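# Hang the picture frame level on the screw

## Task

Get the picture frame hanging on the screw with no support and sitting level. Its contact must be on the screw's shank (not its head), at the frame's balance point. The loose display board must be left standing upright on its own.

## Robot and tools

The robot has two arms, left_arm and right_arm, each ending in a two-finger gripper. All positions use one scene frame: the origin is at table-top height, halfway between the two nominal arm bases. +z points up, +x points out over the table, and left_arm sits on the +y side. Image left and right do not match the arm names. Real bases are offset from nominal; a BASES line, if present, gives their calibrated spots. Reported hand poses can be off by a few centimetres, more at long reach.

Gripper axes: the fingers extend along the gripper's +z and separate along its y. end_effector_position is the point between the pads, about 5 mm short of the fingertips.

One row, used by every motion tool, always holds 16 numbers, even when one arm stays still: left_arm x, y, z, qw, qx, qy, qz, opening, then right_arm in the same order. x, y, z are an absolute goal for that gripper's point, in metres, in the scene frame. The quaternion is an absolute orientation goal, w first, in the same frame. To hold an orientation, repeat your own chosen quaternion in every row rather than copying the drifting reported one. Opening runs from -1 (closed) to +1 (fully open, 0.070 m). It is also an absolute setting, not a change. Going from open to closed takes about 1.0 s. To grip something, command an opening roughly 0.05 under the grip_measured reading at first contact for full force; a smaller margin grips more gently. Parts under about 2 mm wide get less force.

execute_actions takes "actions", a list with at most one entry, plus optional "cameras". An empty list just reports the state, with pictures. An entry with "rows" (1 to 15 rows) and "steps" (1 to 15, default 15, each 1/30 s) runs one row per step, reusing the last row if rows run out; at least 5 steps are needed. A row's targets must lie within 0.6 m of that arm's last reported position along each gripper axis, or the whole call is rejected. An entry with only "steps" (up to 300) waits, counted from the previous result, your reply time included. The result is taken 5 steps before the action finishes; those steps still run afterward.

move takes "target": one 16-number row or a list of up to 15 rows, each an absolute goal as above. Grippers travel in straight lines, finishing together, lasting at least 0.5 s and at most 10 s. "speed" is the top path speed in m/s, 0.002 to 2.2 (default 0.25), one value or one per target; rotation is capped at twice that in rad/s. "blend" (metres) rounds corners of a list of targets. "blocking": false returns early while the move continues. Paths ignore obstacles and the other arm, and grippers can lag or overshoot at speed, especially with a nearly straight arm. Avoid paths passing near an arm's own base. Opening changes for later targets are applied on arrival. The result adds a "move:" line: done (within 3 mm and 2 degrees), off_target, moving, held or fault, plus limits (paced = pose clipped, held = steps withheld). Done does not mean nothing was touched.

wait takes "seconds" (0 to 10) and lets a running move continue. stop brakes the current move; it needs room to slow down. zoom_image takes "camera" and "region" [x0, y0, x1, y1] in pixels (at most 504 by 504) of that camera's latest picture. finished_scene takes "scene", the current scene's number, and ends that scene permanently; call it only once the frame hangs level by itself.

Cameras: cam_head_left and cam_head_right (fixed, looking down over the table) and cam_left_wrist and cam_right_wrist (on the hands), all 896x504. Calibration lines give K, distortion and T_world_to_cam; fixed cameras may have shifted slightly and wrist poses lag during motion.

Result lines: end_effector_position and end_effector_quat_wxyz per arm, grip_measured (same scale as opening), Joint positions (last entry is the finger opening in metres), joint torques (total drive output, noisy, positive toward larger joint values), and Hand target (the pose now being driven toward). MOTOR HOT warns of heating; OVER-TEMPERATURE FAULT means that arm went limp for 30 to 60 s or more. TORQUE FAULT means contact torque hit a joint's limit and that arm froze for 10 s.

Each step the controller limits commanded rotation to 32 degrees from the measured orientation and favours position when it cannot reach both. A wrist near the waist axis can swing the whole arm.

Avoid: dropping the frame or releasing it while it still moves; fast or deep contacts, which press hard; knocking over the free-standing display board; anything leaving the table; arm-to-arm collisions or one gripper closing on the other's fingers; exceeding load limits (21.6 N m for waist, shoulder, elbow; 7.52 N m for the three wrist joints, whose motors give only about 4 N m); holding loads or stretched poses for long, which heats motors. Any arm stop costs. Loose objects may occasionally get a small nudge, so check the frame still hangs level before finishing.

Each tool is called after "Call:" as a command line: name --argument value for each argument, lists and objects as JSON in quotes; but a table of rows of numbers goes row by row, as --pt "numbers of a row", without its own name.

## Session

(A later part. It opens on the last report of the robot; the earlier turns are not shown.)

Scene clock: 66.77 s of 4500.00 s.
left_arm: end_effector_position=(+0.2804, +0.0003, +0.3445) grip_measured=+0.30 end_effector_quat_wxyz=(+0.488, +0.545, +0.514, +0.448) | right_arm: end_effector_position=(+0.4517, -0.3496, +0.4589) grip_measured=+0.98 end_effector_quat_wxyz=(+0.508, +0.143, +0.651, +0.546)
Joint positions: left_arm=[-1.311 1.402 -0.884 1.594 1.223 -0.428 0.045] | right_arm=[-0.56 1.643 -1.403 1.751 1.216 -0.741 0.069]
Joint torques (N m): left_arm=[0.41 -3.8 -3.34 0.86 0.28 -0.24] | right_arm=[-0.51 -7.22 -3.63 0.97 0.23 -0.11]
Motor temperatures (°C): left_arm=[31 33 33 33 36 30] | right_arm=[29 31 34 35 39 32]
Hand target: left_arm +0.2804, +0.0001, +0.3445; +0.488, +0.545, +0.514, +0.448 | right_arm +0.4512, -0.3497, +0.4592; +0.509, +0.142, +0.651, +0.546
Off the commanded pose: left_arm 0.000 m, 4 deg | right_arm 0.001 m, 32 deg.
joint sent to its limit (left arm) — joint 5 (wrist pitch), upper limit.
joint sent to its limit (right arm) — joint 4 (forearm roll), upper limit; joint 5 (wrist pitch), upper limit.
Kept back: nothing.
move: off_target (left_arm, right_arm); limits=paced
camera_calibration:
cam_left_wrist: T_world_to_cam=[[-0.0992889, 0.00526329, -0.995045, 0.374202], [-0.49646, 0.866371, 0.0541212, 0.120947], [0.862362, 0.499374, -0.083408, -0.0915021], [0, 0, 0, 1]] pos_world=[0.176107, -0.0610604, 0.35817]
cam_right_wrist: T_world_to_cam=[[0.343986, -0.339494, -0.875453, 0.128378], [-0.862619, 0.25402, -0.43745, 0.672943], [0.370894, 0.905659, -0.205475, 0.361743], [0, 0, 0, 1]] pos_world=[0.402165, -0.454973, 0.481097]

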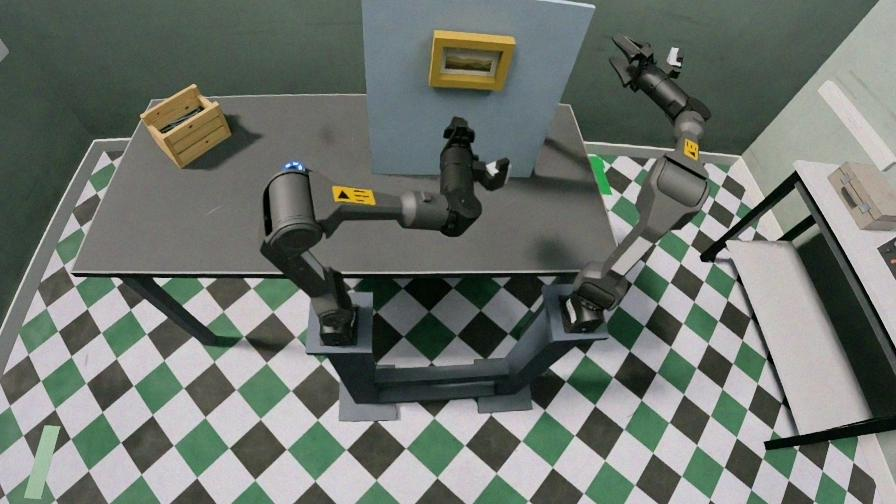

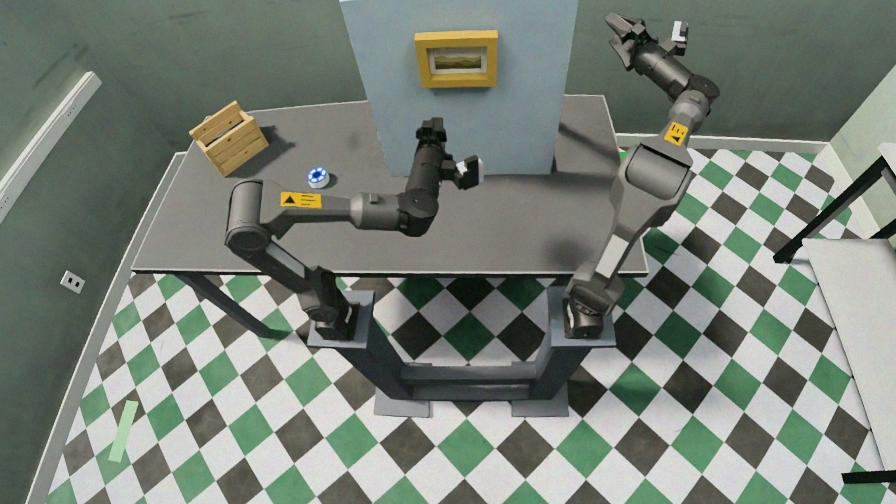

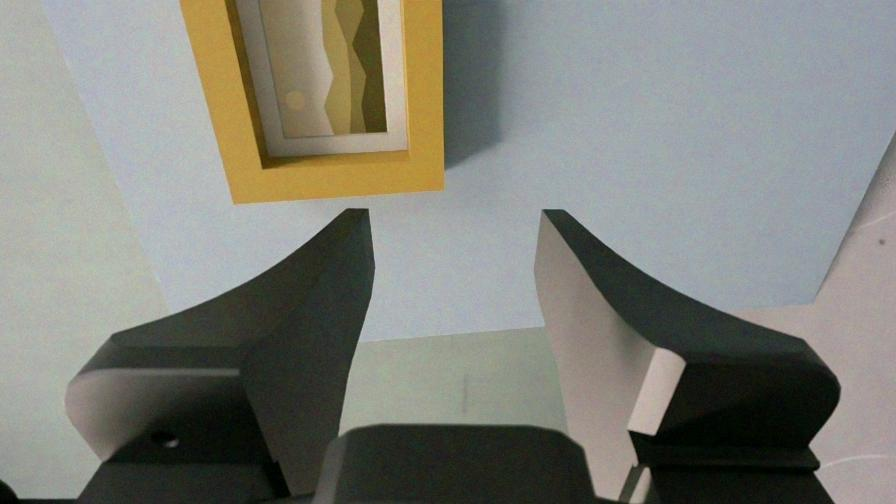

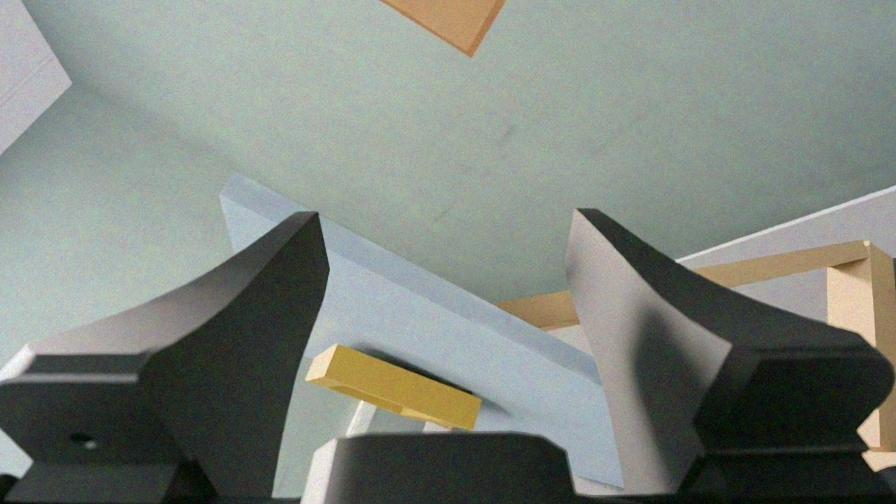

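Call:
move --target '[0.28,0.0,0.3445,0.488,0.545,0.514,0.448,0.3,0.492,-0.365,0.459,0.508,0.143,0.651,0.546,1]' --speed 0.08 --cameras '["cam_right_wrist"]'

Call:
zoom_image --camera "cam_right_wrist" --region '[260, 300, 500, 440]'

Scene clock: 68.27 s of 4500.00 s.
left_arm: end_effector_position=(+0.2802, +0.0000, +0.3445) grip_measured=+0.30 end_effector_quat_wxyz=(+0.488, +0.545, +0.514, +0.448) | right_arm: end_effector_position=(+0.4924, -0.3652, +0.4588) grip_measured=+0.98 end_effector_quat_wxyz=(+0.508, +0.143, +0.651, +0.546)
Joint positions: left_arm=[-1.312 1.402 -0.884 1.594 1.223 -0.428 0.045] | right_arm=[-0.534 1.797 -1.606 1.736 1.18 -0.693 0.069]
Joint torques (N m): left_arm=[-0.72 -4.79 -2.25 0.61 0.26 -0.21] | right_arm=[0.4 -8.48 -3.44 0.96 0.21 -0.06]
Motor temperatures (°C): left_arm=[31 33 33 33 36 30] | right_arm=[29 31 34 35 39 32]
Hand target: left_arm +0.2801, +0.0000, +0.3445; +0.488, +0.545, +0.514, +0.447 | right_arm +0.4920, -0.3650, +0.4590; +0.508, +0.143, +0.651, +0.546
Off the commanded pose: left_arm 0.000 m, 0 deg | right_arm 0.000 m, 0 deg.
joint sent to its limit (left arm) — joint 5 (wrist pitch), upper limit.
Kept back: nothing.
move: done
camera_calibration:
cam_right_wrist: T_world_to_cam=[[0.342612, -0.339631, -0.875938, 0.109805], [-0.862989, 0.25472, -0.436311, 0.71183], [0.371304, 0.905411, -0.205828, 0.360664], [0, 0, 0, 1]] pos_world=[0.442765, -0.470573, 0.480996]
Images, in order (width x height): cam_right_wrist 896x504.

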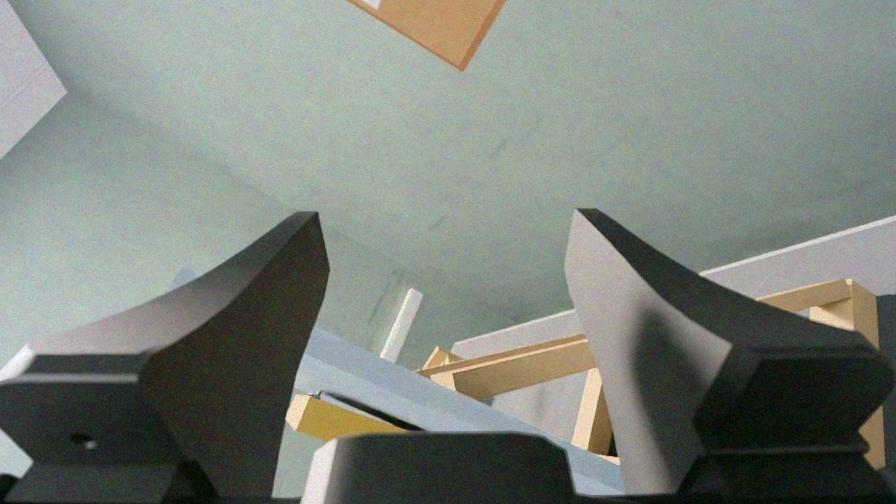

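Scaled by 2.100 from the camera's 896x504 image, which has a finer 1280x720 frame.

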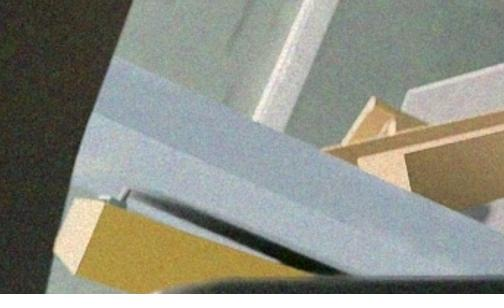

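Call:
zoom_image --camera "cam_right_wrist" --region '[286, 370, 366, 420]'

Call:
zoom_image --camera "cam_right_wrist" --region '[304, 382, 334, 404]'

Scaled by 6.300 from the camera's 896x504 image, which has a finer 1280x720 frame.

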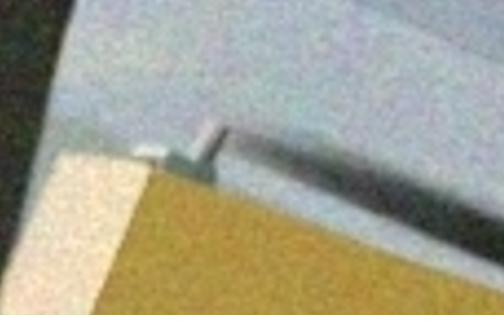

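Scaled by 16.800 from the camera's 896x504 image, which has a finer 1280x720 frame.

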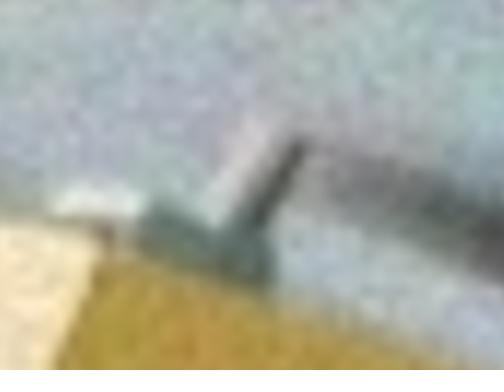

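Call:
move --pt "0.28 0.0 0.3445 0.488 0.545 0.514 0.448 0.6 0.40 -0.37 0.48 0.508 0.143 0.651 0.546 1" --pt "0.30 -0.02 0.344 0.479 0.523 0.523 0.473 0.6 0.33 -0.2 0.56 0.5 -0.045 0.72 0.45 1" --pt "0.35 -0.04 0.344 0.470 0.503 0.530 0.495 0.6 0.43 -0.06 0.54 0.526 -0.047 0.830 0.180 1" --speed '[0.12,0.2,0.15]' --blend '[0.02,0.03,0]' --cameras '["cam_left_wrist","cam_right_wrist"]'

Call:
zoom_image --camera "cam_right_wrist" --region '[455, 285, 487, 313]'

Call:
zoom_image --camera "cam_right_wrist" --region '[390, 280, 510, 320]'

Scene clock: 77.47 s of 4500.00 s.
left_arm: end_effector_position=(+0.3501, -0.0400, +0.3440) grip_measured=+0.60 end_effector_quat_wxyz=(+0.470, +0.503, +0.530, +0.495) | right_arm: end_effector_position=(+0.4300, -0.0603, +0.5403) grip_measured=+0.98 end_effector_quat_wxyz=(+0.528, -0.047, +0.829, +0.181)
Joint positions: left_arm=[-1.154 1.712 -1.186 1.664 1.218 -0.444 0.056] | right_arm=[0.655 1.888 -2.609 -0.242 1.216 0.453 0.069]
Joint torques (N m): left_arm=[-0.35 -6.69 -2.58 0.78 0.37 -0.04] | right_arm=[0.05 -6.82 -2.85 -0.19 -0.65 -0.07]
Motor temperatures (°C): left_arm=[31 33 33 33 36 30] | right_arm=[29 31 34 35 39 32]
Hand target: left_arm +0.3500, -0.0400, +0.3440; +0.470, +0.503, +0.530, +0.495 | right_arm +0.4299, -0.0600, +0.5399; +0.527, -0.047, +0.829, +0.181
Off the commanded pose: left_arm 0.000 m, 0 deg | right_arm 0.000 m, 0 deg.
joint sent to its limit (right arm) — joint 5 (wrist pitch), upper limit.
Kept back: nothing.
move: done; blend cut to 0 m at target 1
camera_calibration:
cam_left_wrist: T_world_to_cam=[[-0.0450701, 0.00859249, -0.998947, 0.363331], [-0.601964, 0.797798, 0.0340215, 0.231523], [0.79725, 0.602863, -0.0307845, -0.122747], [0, 0, 0, 1]] pos_world=[0.253604, -0.113831, 0.351293]
cam_right_wrist: T_world_to_cam=[[0.242326, -0.928756, -0.280519, -0.00796869], [-0.880489, -0.0890983, -0.465618, 0.618484], [0.407452, 0.359826, -0.83935, 0.418342], [0, 0, 0, 1]] pos_world=[0.376045, -0.102825, 0.636877]
Images, in order (width x height): cam_left_wrist 896x504, cam_right_wrist 896x504.

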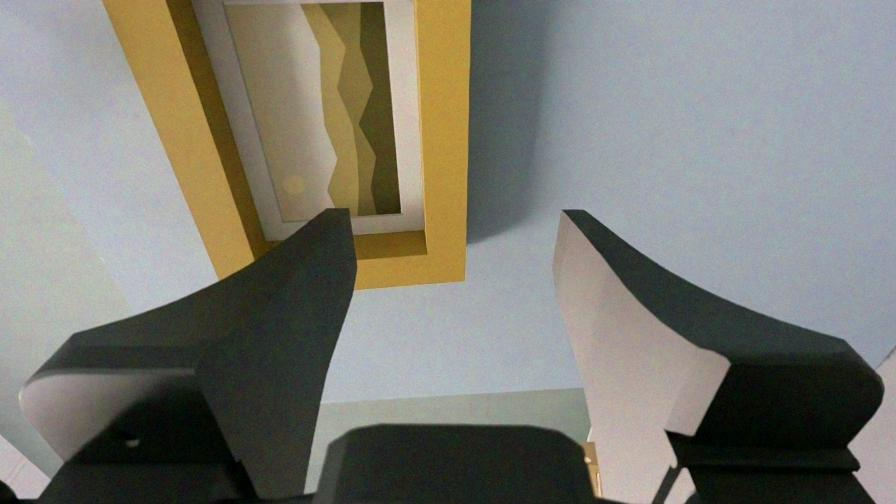

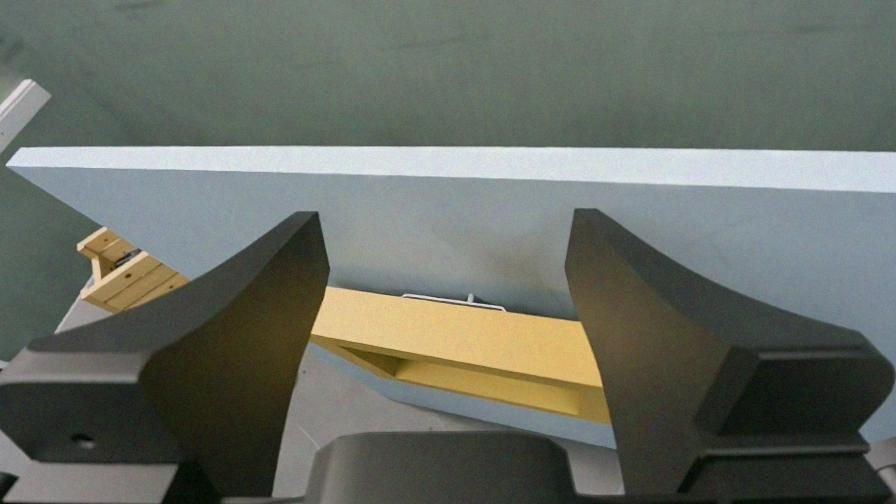

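Scaled by 15.750 from the camera's 896x504 image, which has a finer 1280x720 frame.

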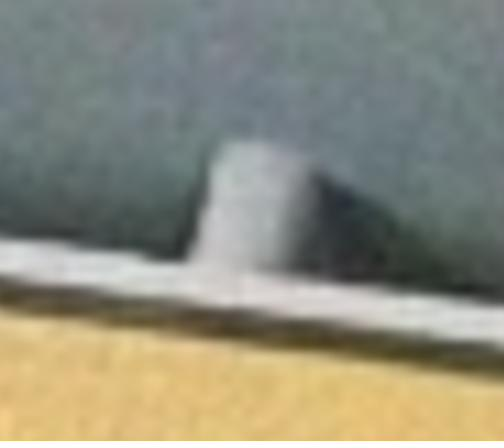

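Scaled by 4.200 from the camera's 896x504 image, which has a finer 1280x720 frame.

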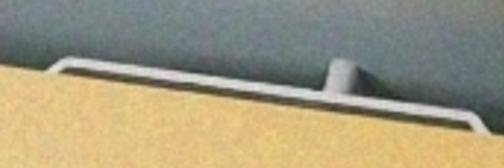

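Call:
move --pt "0.443 -0.04 0.3430 0.470 0.503 0.530 0.495 0.4 0.43 -0.06 0.54 0.526 -0.047 0.830 0.180 1" --pt "0.443 -0.04 0.3430 0.470 0.503 0.530 0.495 -0.25 0.43 -0.06 0.54 0.526 -0.047 0.830 0.180 1" --speed 0.07 --cameras '["cam_left_wrist","cam_right_wrist"]'

Call:
zoom_image --camera "cam_left_wrist" --region '[380, 150, 540, 300]'

Scene clock: 79.97 s of 4500.00 s.
left_arm: end_effector_position=(+0.4432, -0.0402, +0.3426) grip_measured=-0.25 end_effector_quat_wxyz=(+0.469, +0.504, +0.531, +0.495) | right_arm: end_effector_position=(+0.4301, -0.0602, +0.5400) grip_measured=+0.98 end_effector_quat_wxyz=(+0.527, -0.047, +0.829, +0.180)
Joint positions: left_arm=[-0.916 1.872 -1.41 1.738 0.992 -0.403 0.026] | right_arm=[0.655 1.888 -2.608 -0.242 1.216 0.453 0.069]
Joint torques (N m): left_arm=[-0.91 -8.94 -2.61 0.56 0.6 -0.23] | right_arm=[-0.5 -7.91 -2.93 -0.2 -0.06 0.14]
Motor temperatures (°C): left_arm=[31 33 33 33 36 30] | right_arm=[29 31 34 35 39 32]
Hand target: left_arm +0.4430, -0.0400, +0.3431; +0.469, +0.503, +0.531, +0.495 | right_arm +0.4299, -0.0600, +0.5399; +0.527, -0.047, +0.829, +0.181
Off the commanded pose: left_arm 0.000 m, 0 deg | right_arm 0.000 m, 0 deg.
joint read past its limit (left arm) — joint 4 (forearm roll), upper limit.
joint sent to its limit (left arm) — joint 4 (forearm roll), upper limit.
joint sent to its limit (right arm) — joint 5 (wrist pitch), upper limit.
Kept back: nothing.
move: done
camera_calibration:
cam_left_wrist: T_world_to_cam=[[-0.0481829, 0.00934072, -0.998795, 0.367442], [-0.601878, 0.797754, 0.0364958, 0.286945], [0.797133, 0.602911, -0.0328161, -0.19607], [0, 0, 0, 1]] pos_world=[0.346704, -0.114131, 0.350093]
cam_right_wrist: T_world_to_cam=[[0.242093, -0.928895, -0.28026, -0.00807351], [-0.880837, -0.0892952, -0.464922, 0.61824], [0.406838, 0.359418, -0.839822, 0.418547], [0, 0, 0, 1]] pos_world=[0.376243, -0.102727, 0.636677]
Images, in order (width x height): cam_left_wrist 896x504, cam_right_wrist 896x504.

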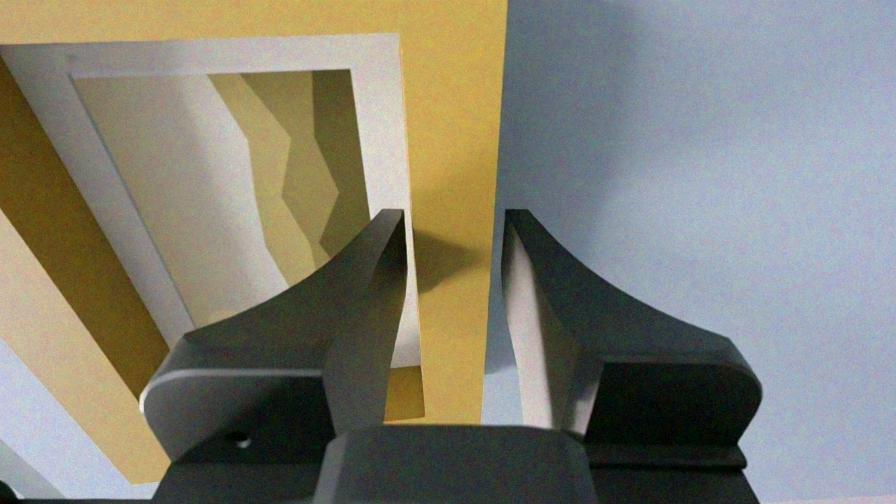

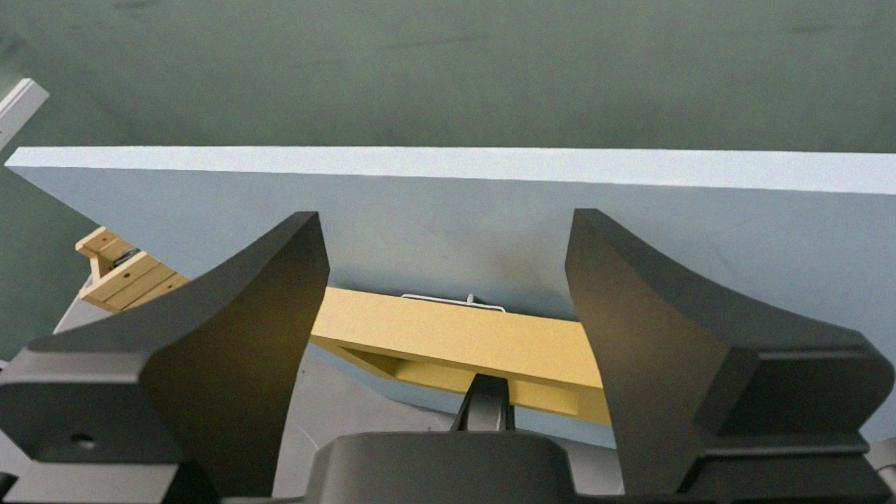

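Scaled by 3.150 from the camera's 896x504 image, which has a finer 1280x720 frame.

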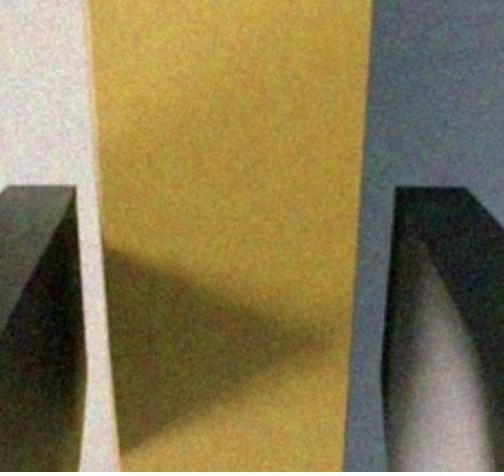

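Call:
move --pt "0.443 -0.04 0.3430 0.469 0.504 0.531 0.495 -0.46 0.43 -0.06 0.54 0.526 -0.047 0.830 0.180 1" --pt "0.443 -0.04 0.3465 0.469 0.504 0.531 0.495 -0.47 0.43 -0.06 0.54 0.526 -0.047 0.830 0.180 1" --speed 0.02 --cameras '["cam_left_wrist","cam_right_wrist"]'

Call:
zoom_image --camera "cam_right_wrist" --region '[455, 285, 487, 313]'

Call:
zoom_image --camera "cam_left_wrist" --region '[380, 150, 540, 300]'

Scene clock: 82.13 s of 4500.00 s.
left_arm: end_effector_position=(+0.4431, -0.0401, +0.3458) grip_measured=-0.43 end_effector_quat_wxyz=(+0.468, +0.505, +0.530, +0.495) | right_arm: end_effector_position=(+0.4301, -0.0602, +0.5400) grip_measured=+0.98 end_effector_quat_wxyz=(+0.527, -0.047, +0.829, +0.180)
Joint positions: left_arm=[-0.916 1.868 -1.418 1.729 0.989 -0.386 0.02] | right_arm=[0.655 1.888 -2.608 -0.242 1.216 0.453 0.069]
Joint torques (N m): left_arm=[1 -10.16 -4.56 1.12 0.92 -0.2] | right_arm=[-0.44 -7.8 -3.24 -0.2 0.09 0.23]
Motor temperatures (°C): left_arm=[31 33 33 33 36 30] | right_arm=[29 31 34 35 38 32]
Hand target: left_arm +0.4430, -0.0400, +0.3465; +0.469, +0.504, +0.531, +0.495 | right_arm +0.4299, -0.0600, +0.5399; +0.527, -0.047, +0.829, +0.181
Off the commanded pose: left_arm 0.001 m, 0 deg | right_arm 0.000 m, 0 deg.
joint sent to its limit (right arm) — joint 5 (wrist pitch), upper limit.
Kept back: nothing.
move: done
camera_calibration:
cam_left_wrist: T_world_to_cam=[[-0.0493735, 0.0112131, -0.998717, 0.371233], [-0.601578, 0.797876, 0.0386983, 0.285821], [0.797286, 0.602718, -0.0326483, -0.19608], [0, 0, 0, 1]] pos_world=[0.346605, -0.114032, 0.353294]
cam_right_wrist: T_world_to_cam=[[0.242093, -0.928895, -0.28026, -0.00807351], [-0.880837, -0.0892952, -0.464922, 0.61824], [0.406838, 0.359418, -0.839822, 0.418547], [0, 0, 0, 1]] pos_world=[0.376243, -0.102727, 0.636677]
Images, in order (width x height): cam_left_wrist 896x504, cam_right_wrist 896x504.

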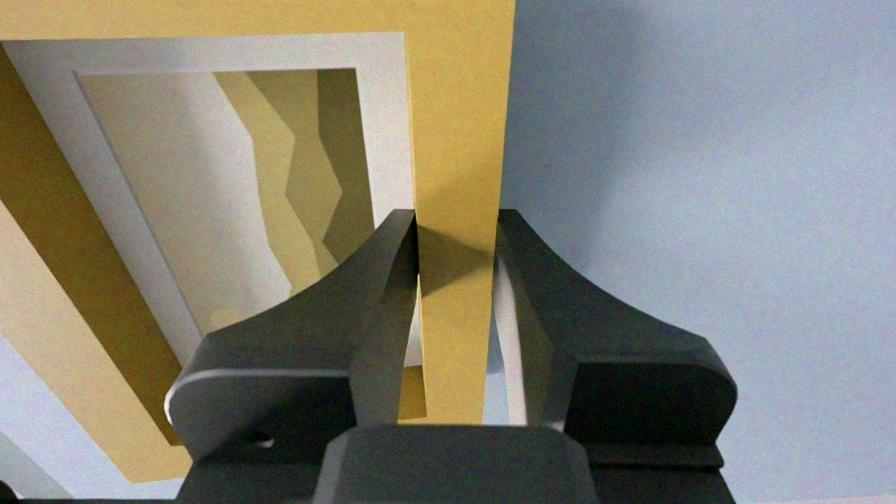

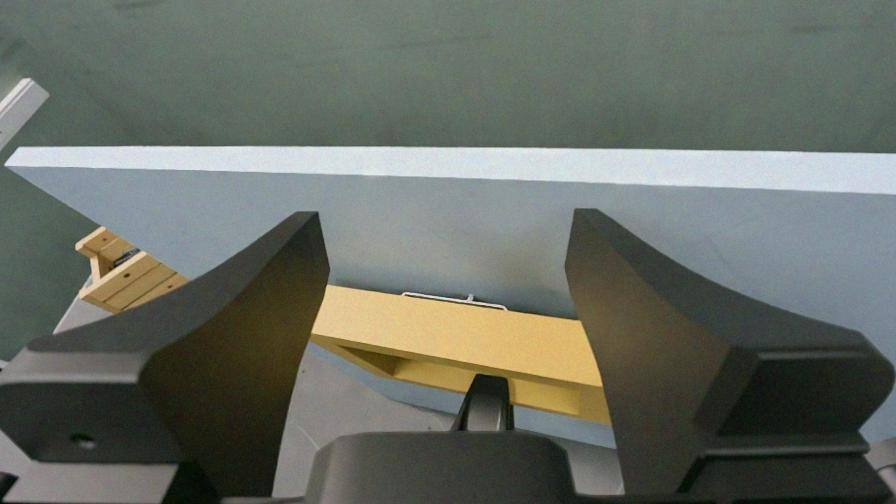

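Scaled by 15.750 from the camera's 896x504 image, which has a finer 1280x720 frame.

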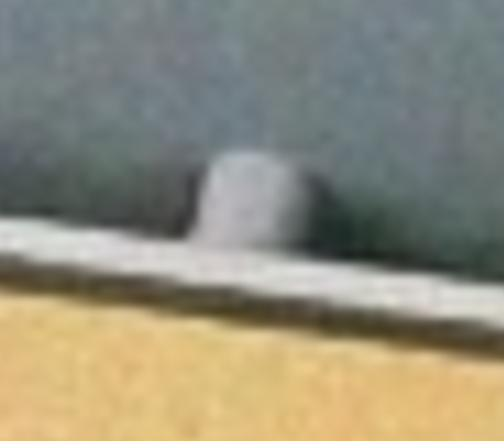

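Scaled by 3.150 from the camera's 896x504 image, which has a finer 1280x720 frame.

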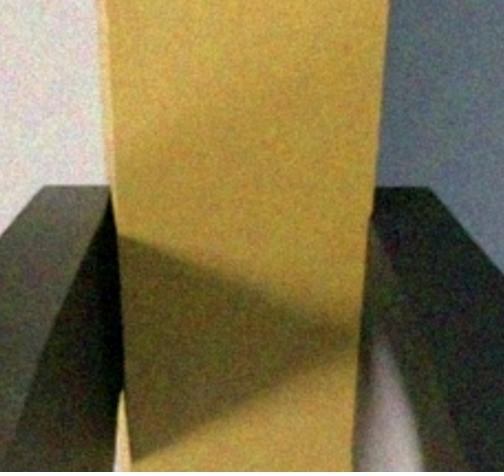

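Call:
move --pt "0.4475 -0.04 0.3465 0.469 0.504 0.531 0.495 -0.47 0.43 -0.06 0.54 0.526 -0.047 0.830 0.180 1" --speed 0.02 --cameras '["cam_left_wrist","cam_right_wrist"]'

Call:
zoom_image --camera "cam_right_wrist" --region '[455, 285, 487, 313]'

Scene clock: 83.07 s of 4500.00 s.
left_arm: end_effector_position=(+0.4469, -0.0404, +0.3472) grip_measured=-0.43 end_effector_quat_wxyz=(+0.470, +0.503, +0.531, +0.494) | right_arm: end_effector_position=(+0.4301, -0.0602, +0.5400) grip_measured=+0.98 end_effector_quat_wxyz=(+0.527, -0.047, +0.829, +0.180)
Joint positions: left_arm=[-0.908 1.875 -1.433 1.73 0.981 -0.383 0.02] | right_arm=[0.655 1.888 -2.608 -0.242 1.216 0.453 0.069]
Joint torques (N m): left_arm=[5.41 -7.26 -5.58 1.49 0.11 -0.04] | right_arm=[-0.47 -7.82 -3.41 -0.2 0.09 0.23]
Motor temperatures (°C): left_arm=[31 33 33 33 36 30] | right_arm=[29 31 34 35 38 32]
Hand target: left_arm +0.4475, -0.0400, +0.3465; +0.469, +0.504, +0.531, +0.495 | right_arm +0.4299, -0.0600, +0.5399; +0.527, -0.047, +0.829, +0.181
Off the commanded pose: left_arm 0.001 m, 0 deg | right_arm 0.000 m, 0 deg.
joint sent to its limit (right arm) — joint 5 (wrist pitch), upper limit.
Kept back: nothing.
move: done
camera_calibration:
cam_left_wrist: T_world_to_cam=[[-0.0472901, 0.00791981, -0.99885, 0.371855], [-0.601109, 0.798409, 0.0347898, 0.289431], [0.797767, 0.602063, -0.0329962, -0.19898], [0, 0, 0, 1]] pos_world=[0.350305, -0.114231, 0.354792]
cam_right_wrist: T_world_to_cam=[[0.242093, -0.928895, -0.28026, -0.00807351], [-0.880837, -0.0892952, -0.464922, 0.61824], [0.406838, 0.359418, -0.839822, 0.418547], [0, 0, 0, 1]] pos_world=[0.376243, -0.102727, 0.636677]
Images, in order (width x height): cam_left_wrist 896x504, cam_right_wrist 896x504.

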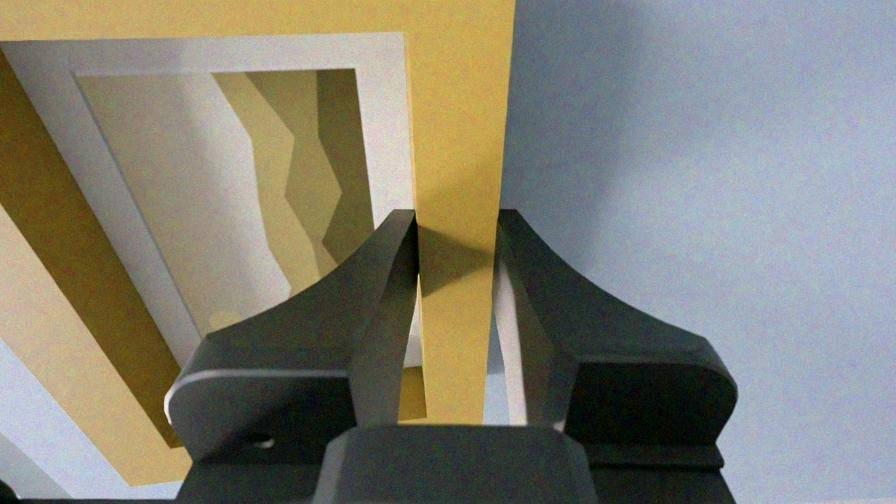

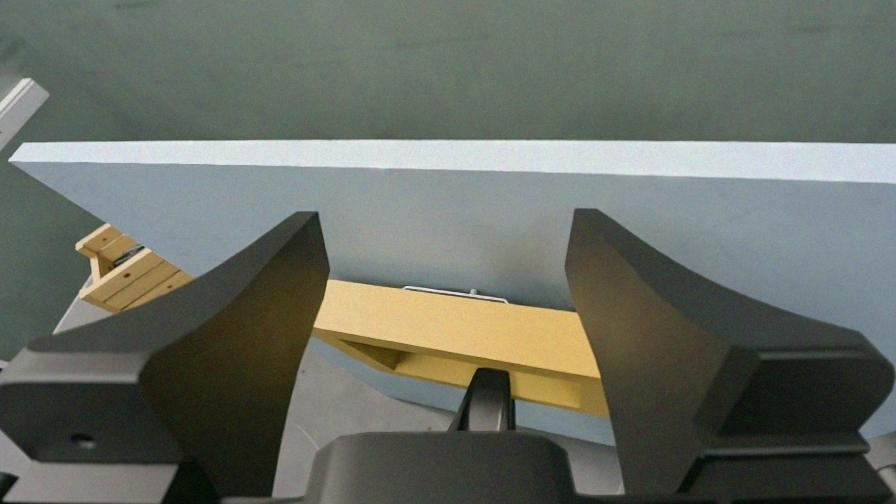

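Scaled by 15.750 from the camera's 896x504 image, which has a finer 1280x720 frame.

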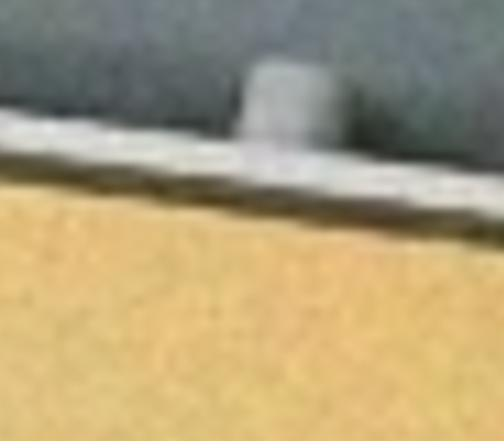

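Call:
move --pt "0.4415 -0.04 0.3465 0.469 0.504 0.531 0.495 -0.47 0.43 -0.06 0.54 0.526 -0.047 0.830 0.180 1" --speed 0.02 --cameras '["cam_right_wrist"]'

Call:
zoom_image --camera "cam_right_wrist" --region '[455, 285, 487, 313]'

Scene clock: 84.67 s of 4500.00 s.
left_arm: end_effector_position=(+0.4424, -0.0391, +0.3456) grip_measured=-0.44 end_effector_quat_wxyz=(+0.468, +0.504, +0.532, +0.495) | right_arm: end_effector_position=(+0.4301, -0.0602, +0.5400) grip_measured=+0.98 end_effector_quat_wxyz=(+0.527, -0.047, +0.829, +0.180)
Joint positions: left_arm=[-0.917 1.866 -1.414 1.728 0.993 -0.388 0.02] | right_arm=[0.655 1.888 -2.608 -0.242 1.216 0.453 0.069]
Joint torques (N m): left_arm=[-0.58 -10.51 -3.45 1.02 0.92 -0.27] | right_arm=[-0.43 -7.75 -3.62 -0.21 0.09 0.23]
Motor temperatures (°C): left_arm=[31 33 33 33 36 30] | right_arm=[29 31 34 35 38 32]
Hand target: left_arm +0.4415, -0.0400, +0.3465; +0.469, +0.504, +0.531, +0.495 | right_arm +0.4299, -0.0600, +0.5399; +0.527, -0.047, +0.829, +0.181
Off the commanded pose: left_arm 0.002 m, 0 deg | right_arm 0.000 m, 0 deg.
joint sent to its limit (right arm) — joint 5 (wrist pitch), upper limit.
Kept back: nothing.
move: done
camera_calibration:
cam_right_wrist: T_world_to_cam=[[0.242093, -0.928895, -0.28026, -0.00807351], [-0.880837, -0.0892952, -0.464922, 0.61824], [0.406838, 0.359418, -0.839822, 0.418547], [0, 0, 0, 1]] pos_world=[0.376243, -0.102727, 0.636677]
Images, in order (width x height): cam_right_wrist 896x504.

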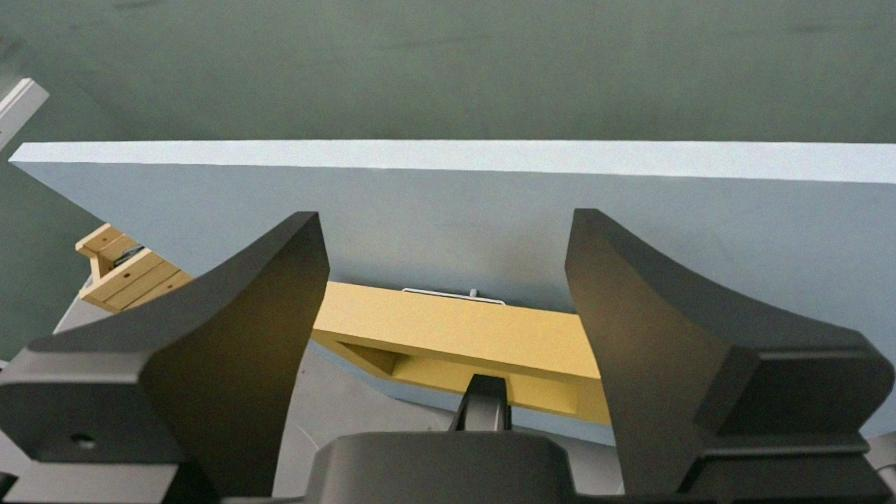

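Scaled by 15.750 from the camera's 896x504 image, which has a finer 1280x720 frame.

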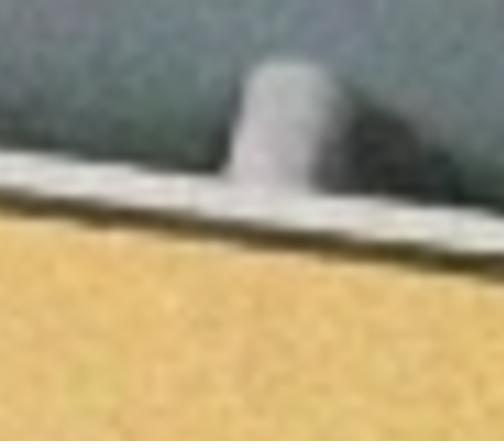

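Call:
move --pt "0.4445 -0.04 0.3465 0.469 0.504 0.531 0.495 -0.47 0.43 -0.06 0.54 0.526 -0.047 0.830 0.180 1" --speed 0.02 --cameras '["cam_right_wrist"]'

Call:
zoom_image --camera "cam_right_wrist" --region '[455, 285, 487, 313]'

Scene clock: 85.97 s of 4500.00 s.
left_arm: end_effector_position=(+0.4441, -0.0399, +0.3472) grip_measured=-0.43 end_effector_quat_wxyz=(+0.469, +0.503, +0.531, +0.495) | right_arm: end_effector_position=(+0.4301, -0.0602, +0.5400) grip_measured=+0.98 end_effector_quat_wxyz=(+0.527, -0.047, +0.829, +0.180)
Joint positions: left_arm=[-0.914 1.869 -1.423 1.73 0.988 -0.386 0.02] | right_arm=[0.655 1.888 -2.608 -0.242 1.216 0.453 0.069]
Joint torques (N m): left_arm=[1.13 -7.61 -4.18 0.97 0.19 0.03] | right_arm=[-0.45 -7.68 -3.83 -0.21 0.09 0.22]
Motor temperatures (°C): left_arm=[31 33 33 33 36 30] | right_arm=[29 31 34 35 38 32]
Hand target: left_arm +0.4445, -0.0400, +0.3465; +0.469, +0.504, +0.531, +0.495 | right_arm +0.4299, -0.0600, +0.5399; +0.527, -0.047, +0.829, +0.181
Off the commanded pose: left_arm 0.001 m, 0 deg | right_arm 0.000 m, 0 deg.
joint sent to its limit (right arm) — joint 5 (wrist pitch), upper limit.
Kept back: nothing.
move: done
camera_calibration:
cam_right_wrist: T_world_to_cam=[[0.242093, -0.928895, -0.28026, -0.00807351], [-0.880837, -0.0892952, -0.464922, 0.61824], [0.406838, 0.359418, -0.839822, 0.418547], [0, 0, 0, 1]] pos_world=[0.376243, -0.102727, 0.636677]
Images, in order (width x height): cam_right_wrist 896x504.

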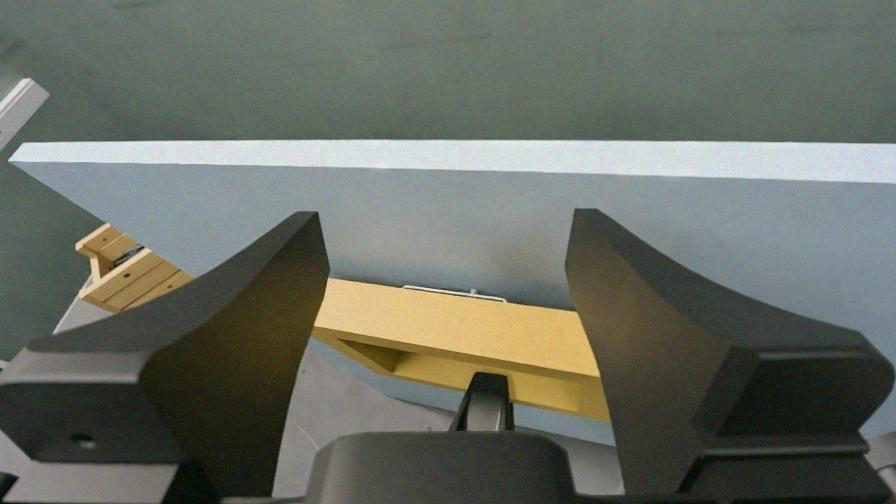

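Scaled by 15.750 from the camera's 896x504 image, which has a finer 1280x720 frame.

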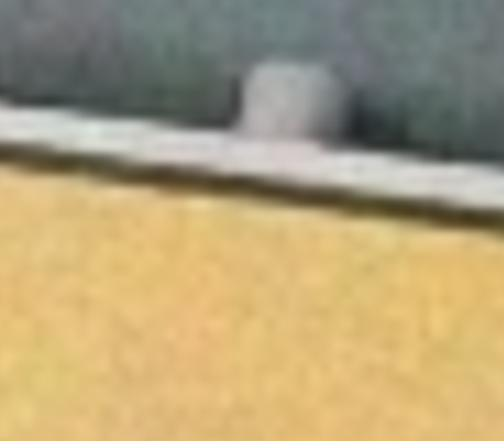

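Call:
move --pt "0.4452 -0.04 0.3400 0.469 0.504 0.531 0.495 -0.47 0.43 -0.06 0.54 0.526 -0.047 0.830 0.180 1" --speed 0.015 --cameras '["cam_right_wrist"]'

Call:
zoom_image --camera "cam_right_wrist" --region '[455, 285, 487, 313]'

Scene clock: 86.90 s of 4500.00 s.
left_arm: end_effector_position=(+0.4446, -0.0401, +0.3436) grip_measured=-0.43 end_effector_quat_wxyz=(+0.470, +0.502, +0.532, +0.494) | right_arm: end_effector_position=(+0.4301, -0.0602, +0.5400) grip_measured=+0.98 end_effector_quat_wxyz=(+0.527, -0.047, +0.829, +0.180)
Joint positions: left_arm=[-0.913 1.874 -1.415 1.739 0.989 -0.405 0.02] | right_arm=[0.655 1.888 -2.608 -0.242 1.216 0.453 0.069]
Joint torques (N m): left_arm=[1.93 -3.26 0.96 0.65 0.05 -0.41] | right_arm=[-0.46 -7.67 -3.75 -0.21 0.1 0.22]
Motor temperatures (°C): left_arm=[31 33 33 33 36 30] | right_arm=[29 31 34 35 38 32]
Hand target: left_arm +0.4452, -0.0400, +0.3401; +0.468, +0.504, +0.532, +0.494 | right_arm +0.4299, -0.0600, +0.5399; +0.527, -0.047, +0.829, +0.181
Off the commanded pose: left_arm 0.004 m, 0 deg | right_arm 0.000 m, 0 deg.
joint read past its limit (left arm) — joint 4 (forearm roll), upper limit.
joint sent to its limit (left arm) — joint 4 (forearm roll), upper limit.
joint sent to its limit (right arm) — joint 5 (wrist pitch), upper limit.
Kept back: nothing.
move: off_target (left_arm)
camera_calibration:
cam_right_wrist: T_world_to_cam=[[0.242093, -0.928895, -0.28026, -0.00807351], [-0.880837, -0.0892952, -0.464922, 0.61824], [0.406838, 0.359418, -0.839822, 0.418547], [0, 0, 0, 1]] pos_world=[0.376243, -0.102727, 0.636677]
Images, in order (width x height): cam_right_wrist 896x504.

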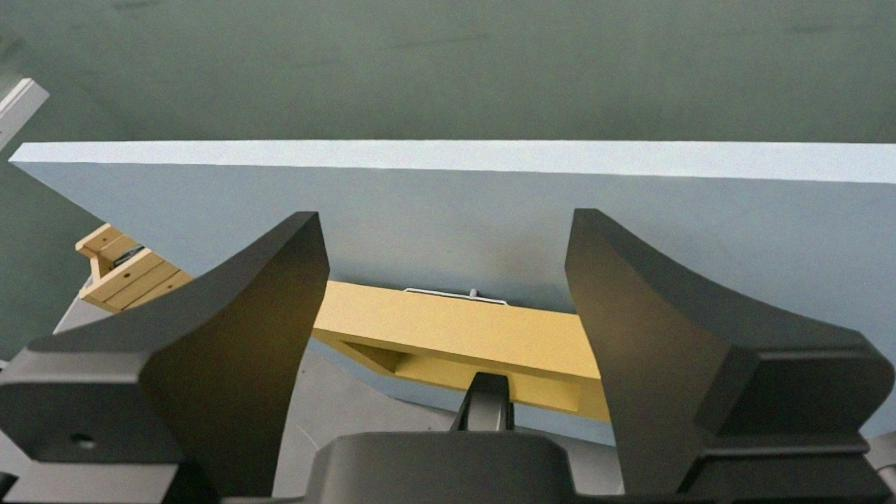

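Scaled by 15.750 from the camera's 896x504 image, which has a finer 1280x720 frame.

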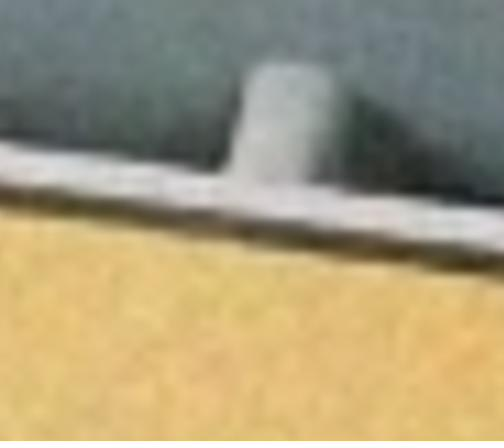

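Call:
move --pt "0.4446 -0.04 0.3470 0.469 0.504 0.531 0.495 -0.47 0.43 -0.06 0.54 0.526 -0.047 0.830 0.180 1" --pt "0.4455 -0.04 0.3470 0.462 0.5104 0.5371 0.4884 -0.47 0.43 -0.06 0.54 0.526 -0.047 0.830 0.180 1" --speed 0.02 --cameras '["cam_right_wrist"]'

Call:
zoom_image --camera "cam_right_wrist" --region '[455, 280, 487, 308]'

Scene clock: 88.77 s of 4500.00 s.
left_arm: end_effector_position=(+0.4456, -0.0407, +0.3441) grip_measured=-0.42 end_effector_quat_wxyz=(+0.460, +0.512, +0.537, +0.487) | right_arm: end_effector_position=(+0.4301, -0.0602, +0.5400) grip_measured=+0.98 end_effector_quat_wxyz=(+0.527, -0.047, +0.829, +0.180)
Joint positions: left_arm=[-0.911 1.871 -1.443 1.683 0.97 -0.338 0.02] | right_arm=[0.655 1.888 -2.608 -0.242 1.216 0.453 0.069]
Joint torques (N m): left_arm=[1.16 -9.48 -4.8 1.35 0.11 0.03] | right_arm=[-0.42 -7.63 -3.8 -0.21 0.1 0.21]
Motor temperatures (°C): left_arm=[31 33 33 33 36 30] | right_arm=[29 31 34 35 38 32]
Hand target: left_arm +0.4455, -0.0400, +0.3470; +0.462, +0.510, +0.537, +0.488 | right_arm +0.4299, -0.0600, +0.5399; +0.527, -0.047, +0.829, +0.181
Off the commanded pose: left_arm 0.003 m, 0 deg | right_arm 0.000 m, 0 deg.
joint sent to its limit (right arm) — joint 5 (wrist pitch), upper limit.
Kept back: nothing.
move: done
camera_calibration:
cam_right_wrist: T_world_to_cam=[[0.242093, -0.928895, -0.28026, -0.00807351], [-0.880837, -0.0892952, -0.464922, 0.61824], [0.406838, 0.359418, -0.839822, 0.418547], [0, 0, 0, 1]] pos_world=[0.376243, -0.102727, 0.636677]
Images, in order (width x height): cam_right_wrist 896x504.

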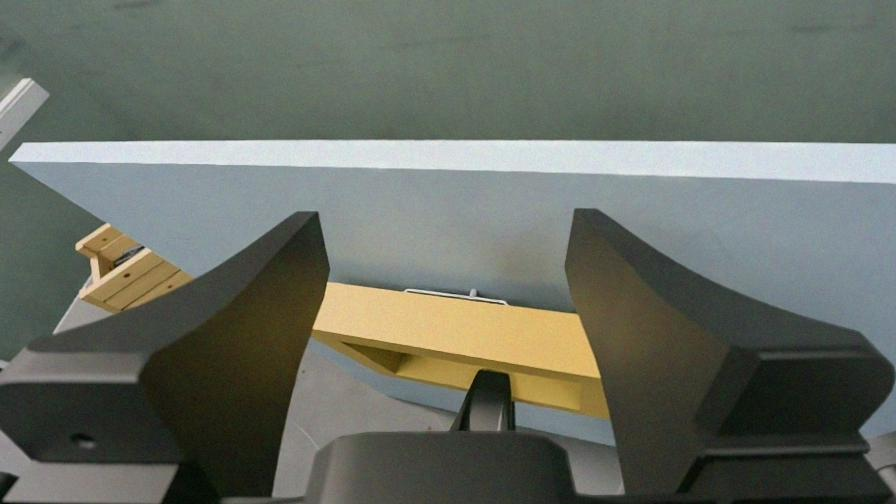

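Scaled by 15.750 from the camera's 896x504 image, which has a finer 1280x720 frame.

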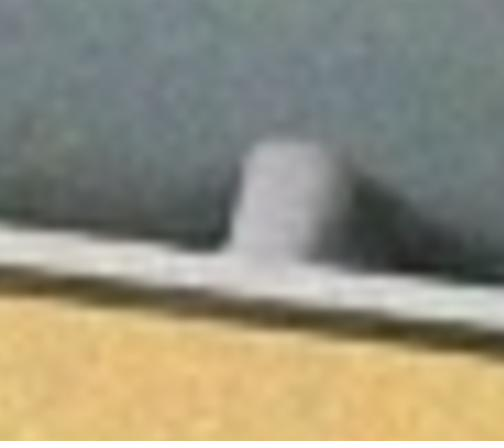

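Call:
move --pt "0.4455 -0.04 0.3500 0.462 0.5104 0.5371 0.4884 -0.47 0.43 -0.06 0.54 0.526 -0.047 0.830 0.180 1" --speed 0.02 --cameras '["cam_right_wrist"]'

Call:
zoom_image --camera "cam_right_wrist" --region '[455, 280, 487, 308]'

Scene clock: 89.70 s of 4500.00 s.
left_arm: end_effector_position=(+0.4454, -0.0402, +0.3498) grip_measured=-0.42 end_effector_quat_wxyz=(+0.462, +0.510, +0.537, +0.488) | right_arm: end_effector_position=(+0.4301, -0.0602, +0.5400) grip_measured=+0.98 end_effector_quat_wxyz=(+0.527, -0.047, +0.829, +0.180)
Joint positions: left_arm=[-0.911 1.866 -1.453 1.677 0.97 -0.325 0.02] | right_arm=[0.655 1.888 -2.608 -0.242 1.216 0.453 0.069]
Joint torques (N m): left_arm=[2.31 -10.3 -4.83 0.99 0.77 -0.1] | right_arm=[-0.42 -7.58 -3.77 -0.21 0.1 0.2]
Motor temperatures (°C): left_arm=[31 33 33 33 36 30] | right_arm=[29 31 34 35 38 32]
Hand target: left_arm +0.4455, -0.0400, +0.3500; +0.462, +0.510, +0.537, +0.488 | right_arm +0.4299, -0.0600, +0.5399; +0.527, -0.047, +0.829, +0.181
Off the commanded pose: left_arm 0.000 m, 0 deg | right_arm 0.000 m, 0 deg.
joint sent to its limit (right arm) — joint 5 (wrist pitch), upper limit.
Kept back: nothing.
move: done
camera_calibration:
cam_right_wrist: T_world_to_cam=[[0.242093, -0.928895, -0.28026, -0.00807351], [-0.880837, -0.0892952, -0.464922, 0.61824], [0.406838, 0.359418, -0.839822, 0.418547], [0, 0, 0, 1]] pos_world=[0.376243, -0.102727, 0.636677]
Images, in order (width x height): cam_right_wrist 896x504.

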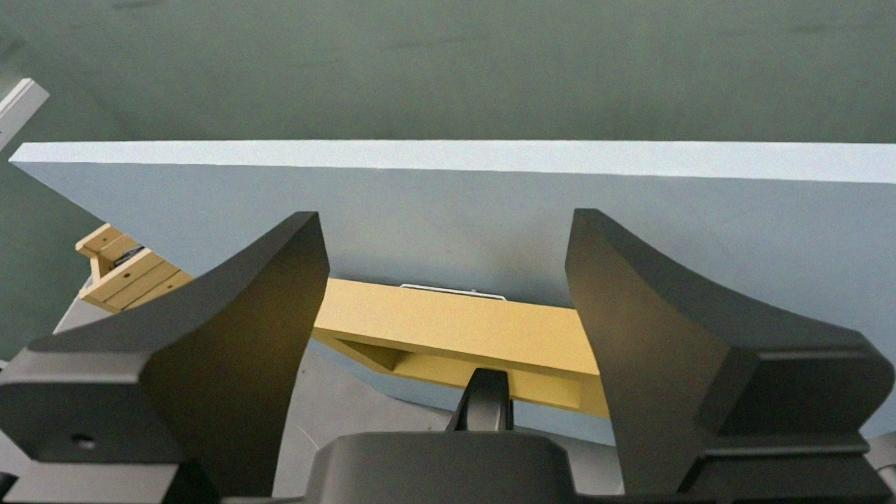

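Scaled by 15.750 from the camera's 896x504 image, which has a finer 1280x720 frame.

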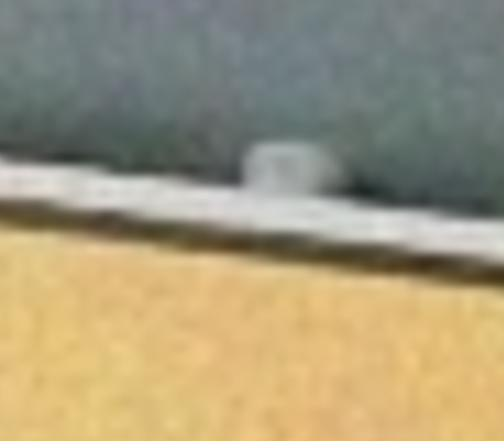

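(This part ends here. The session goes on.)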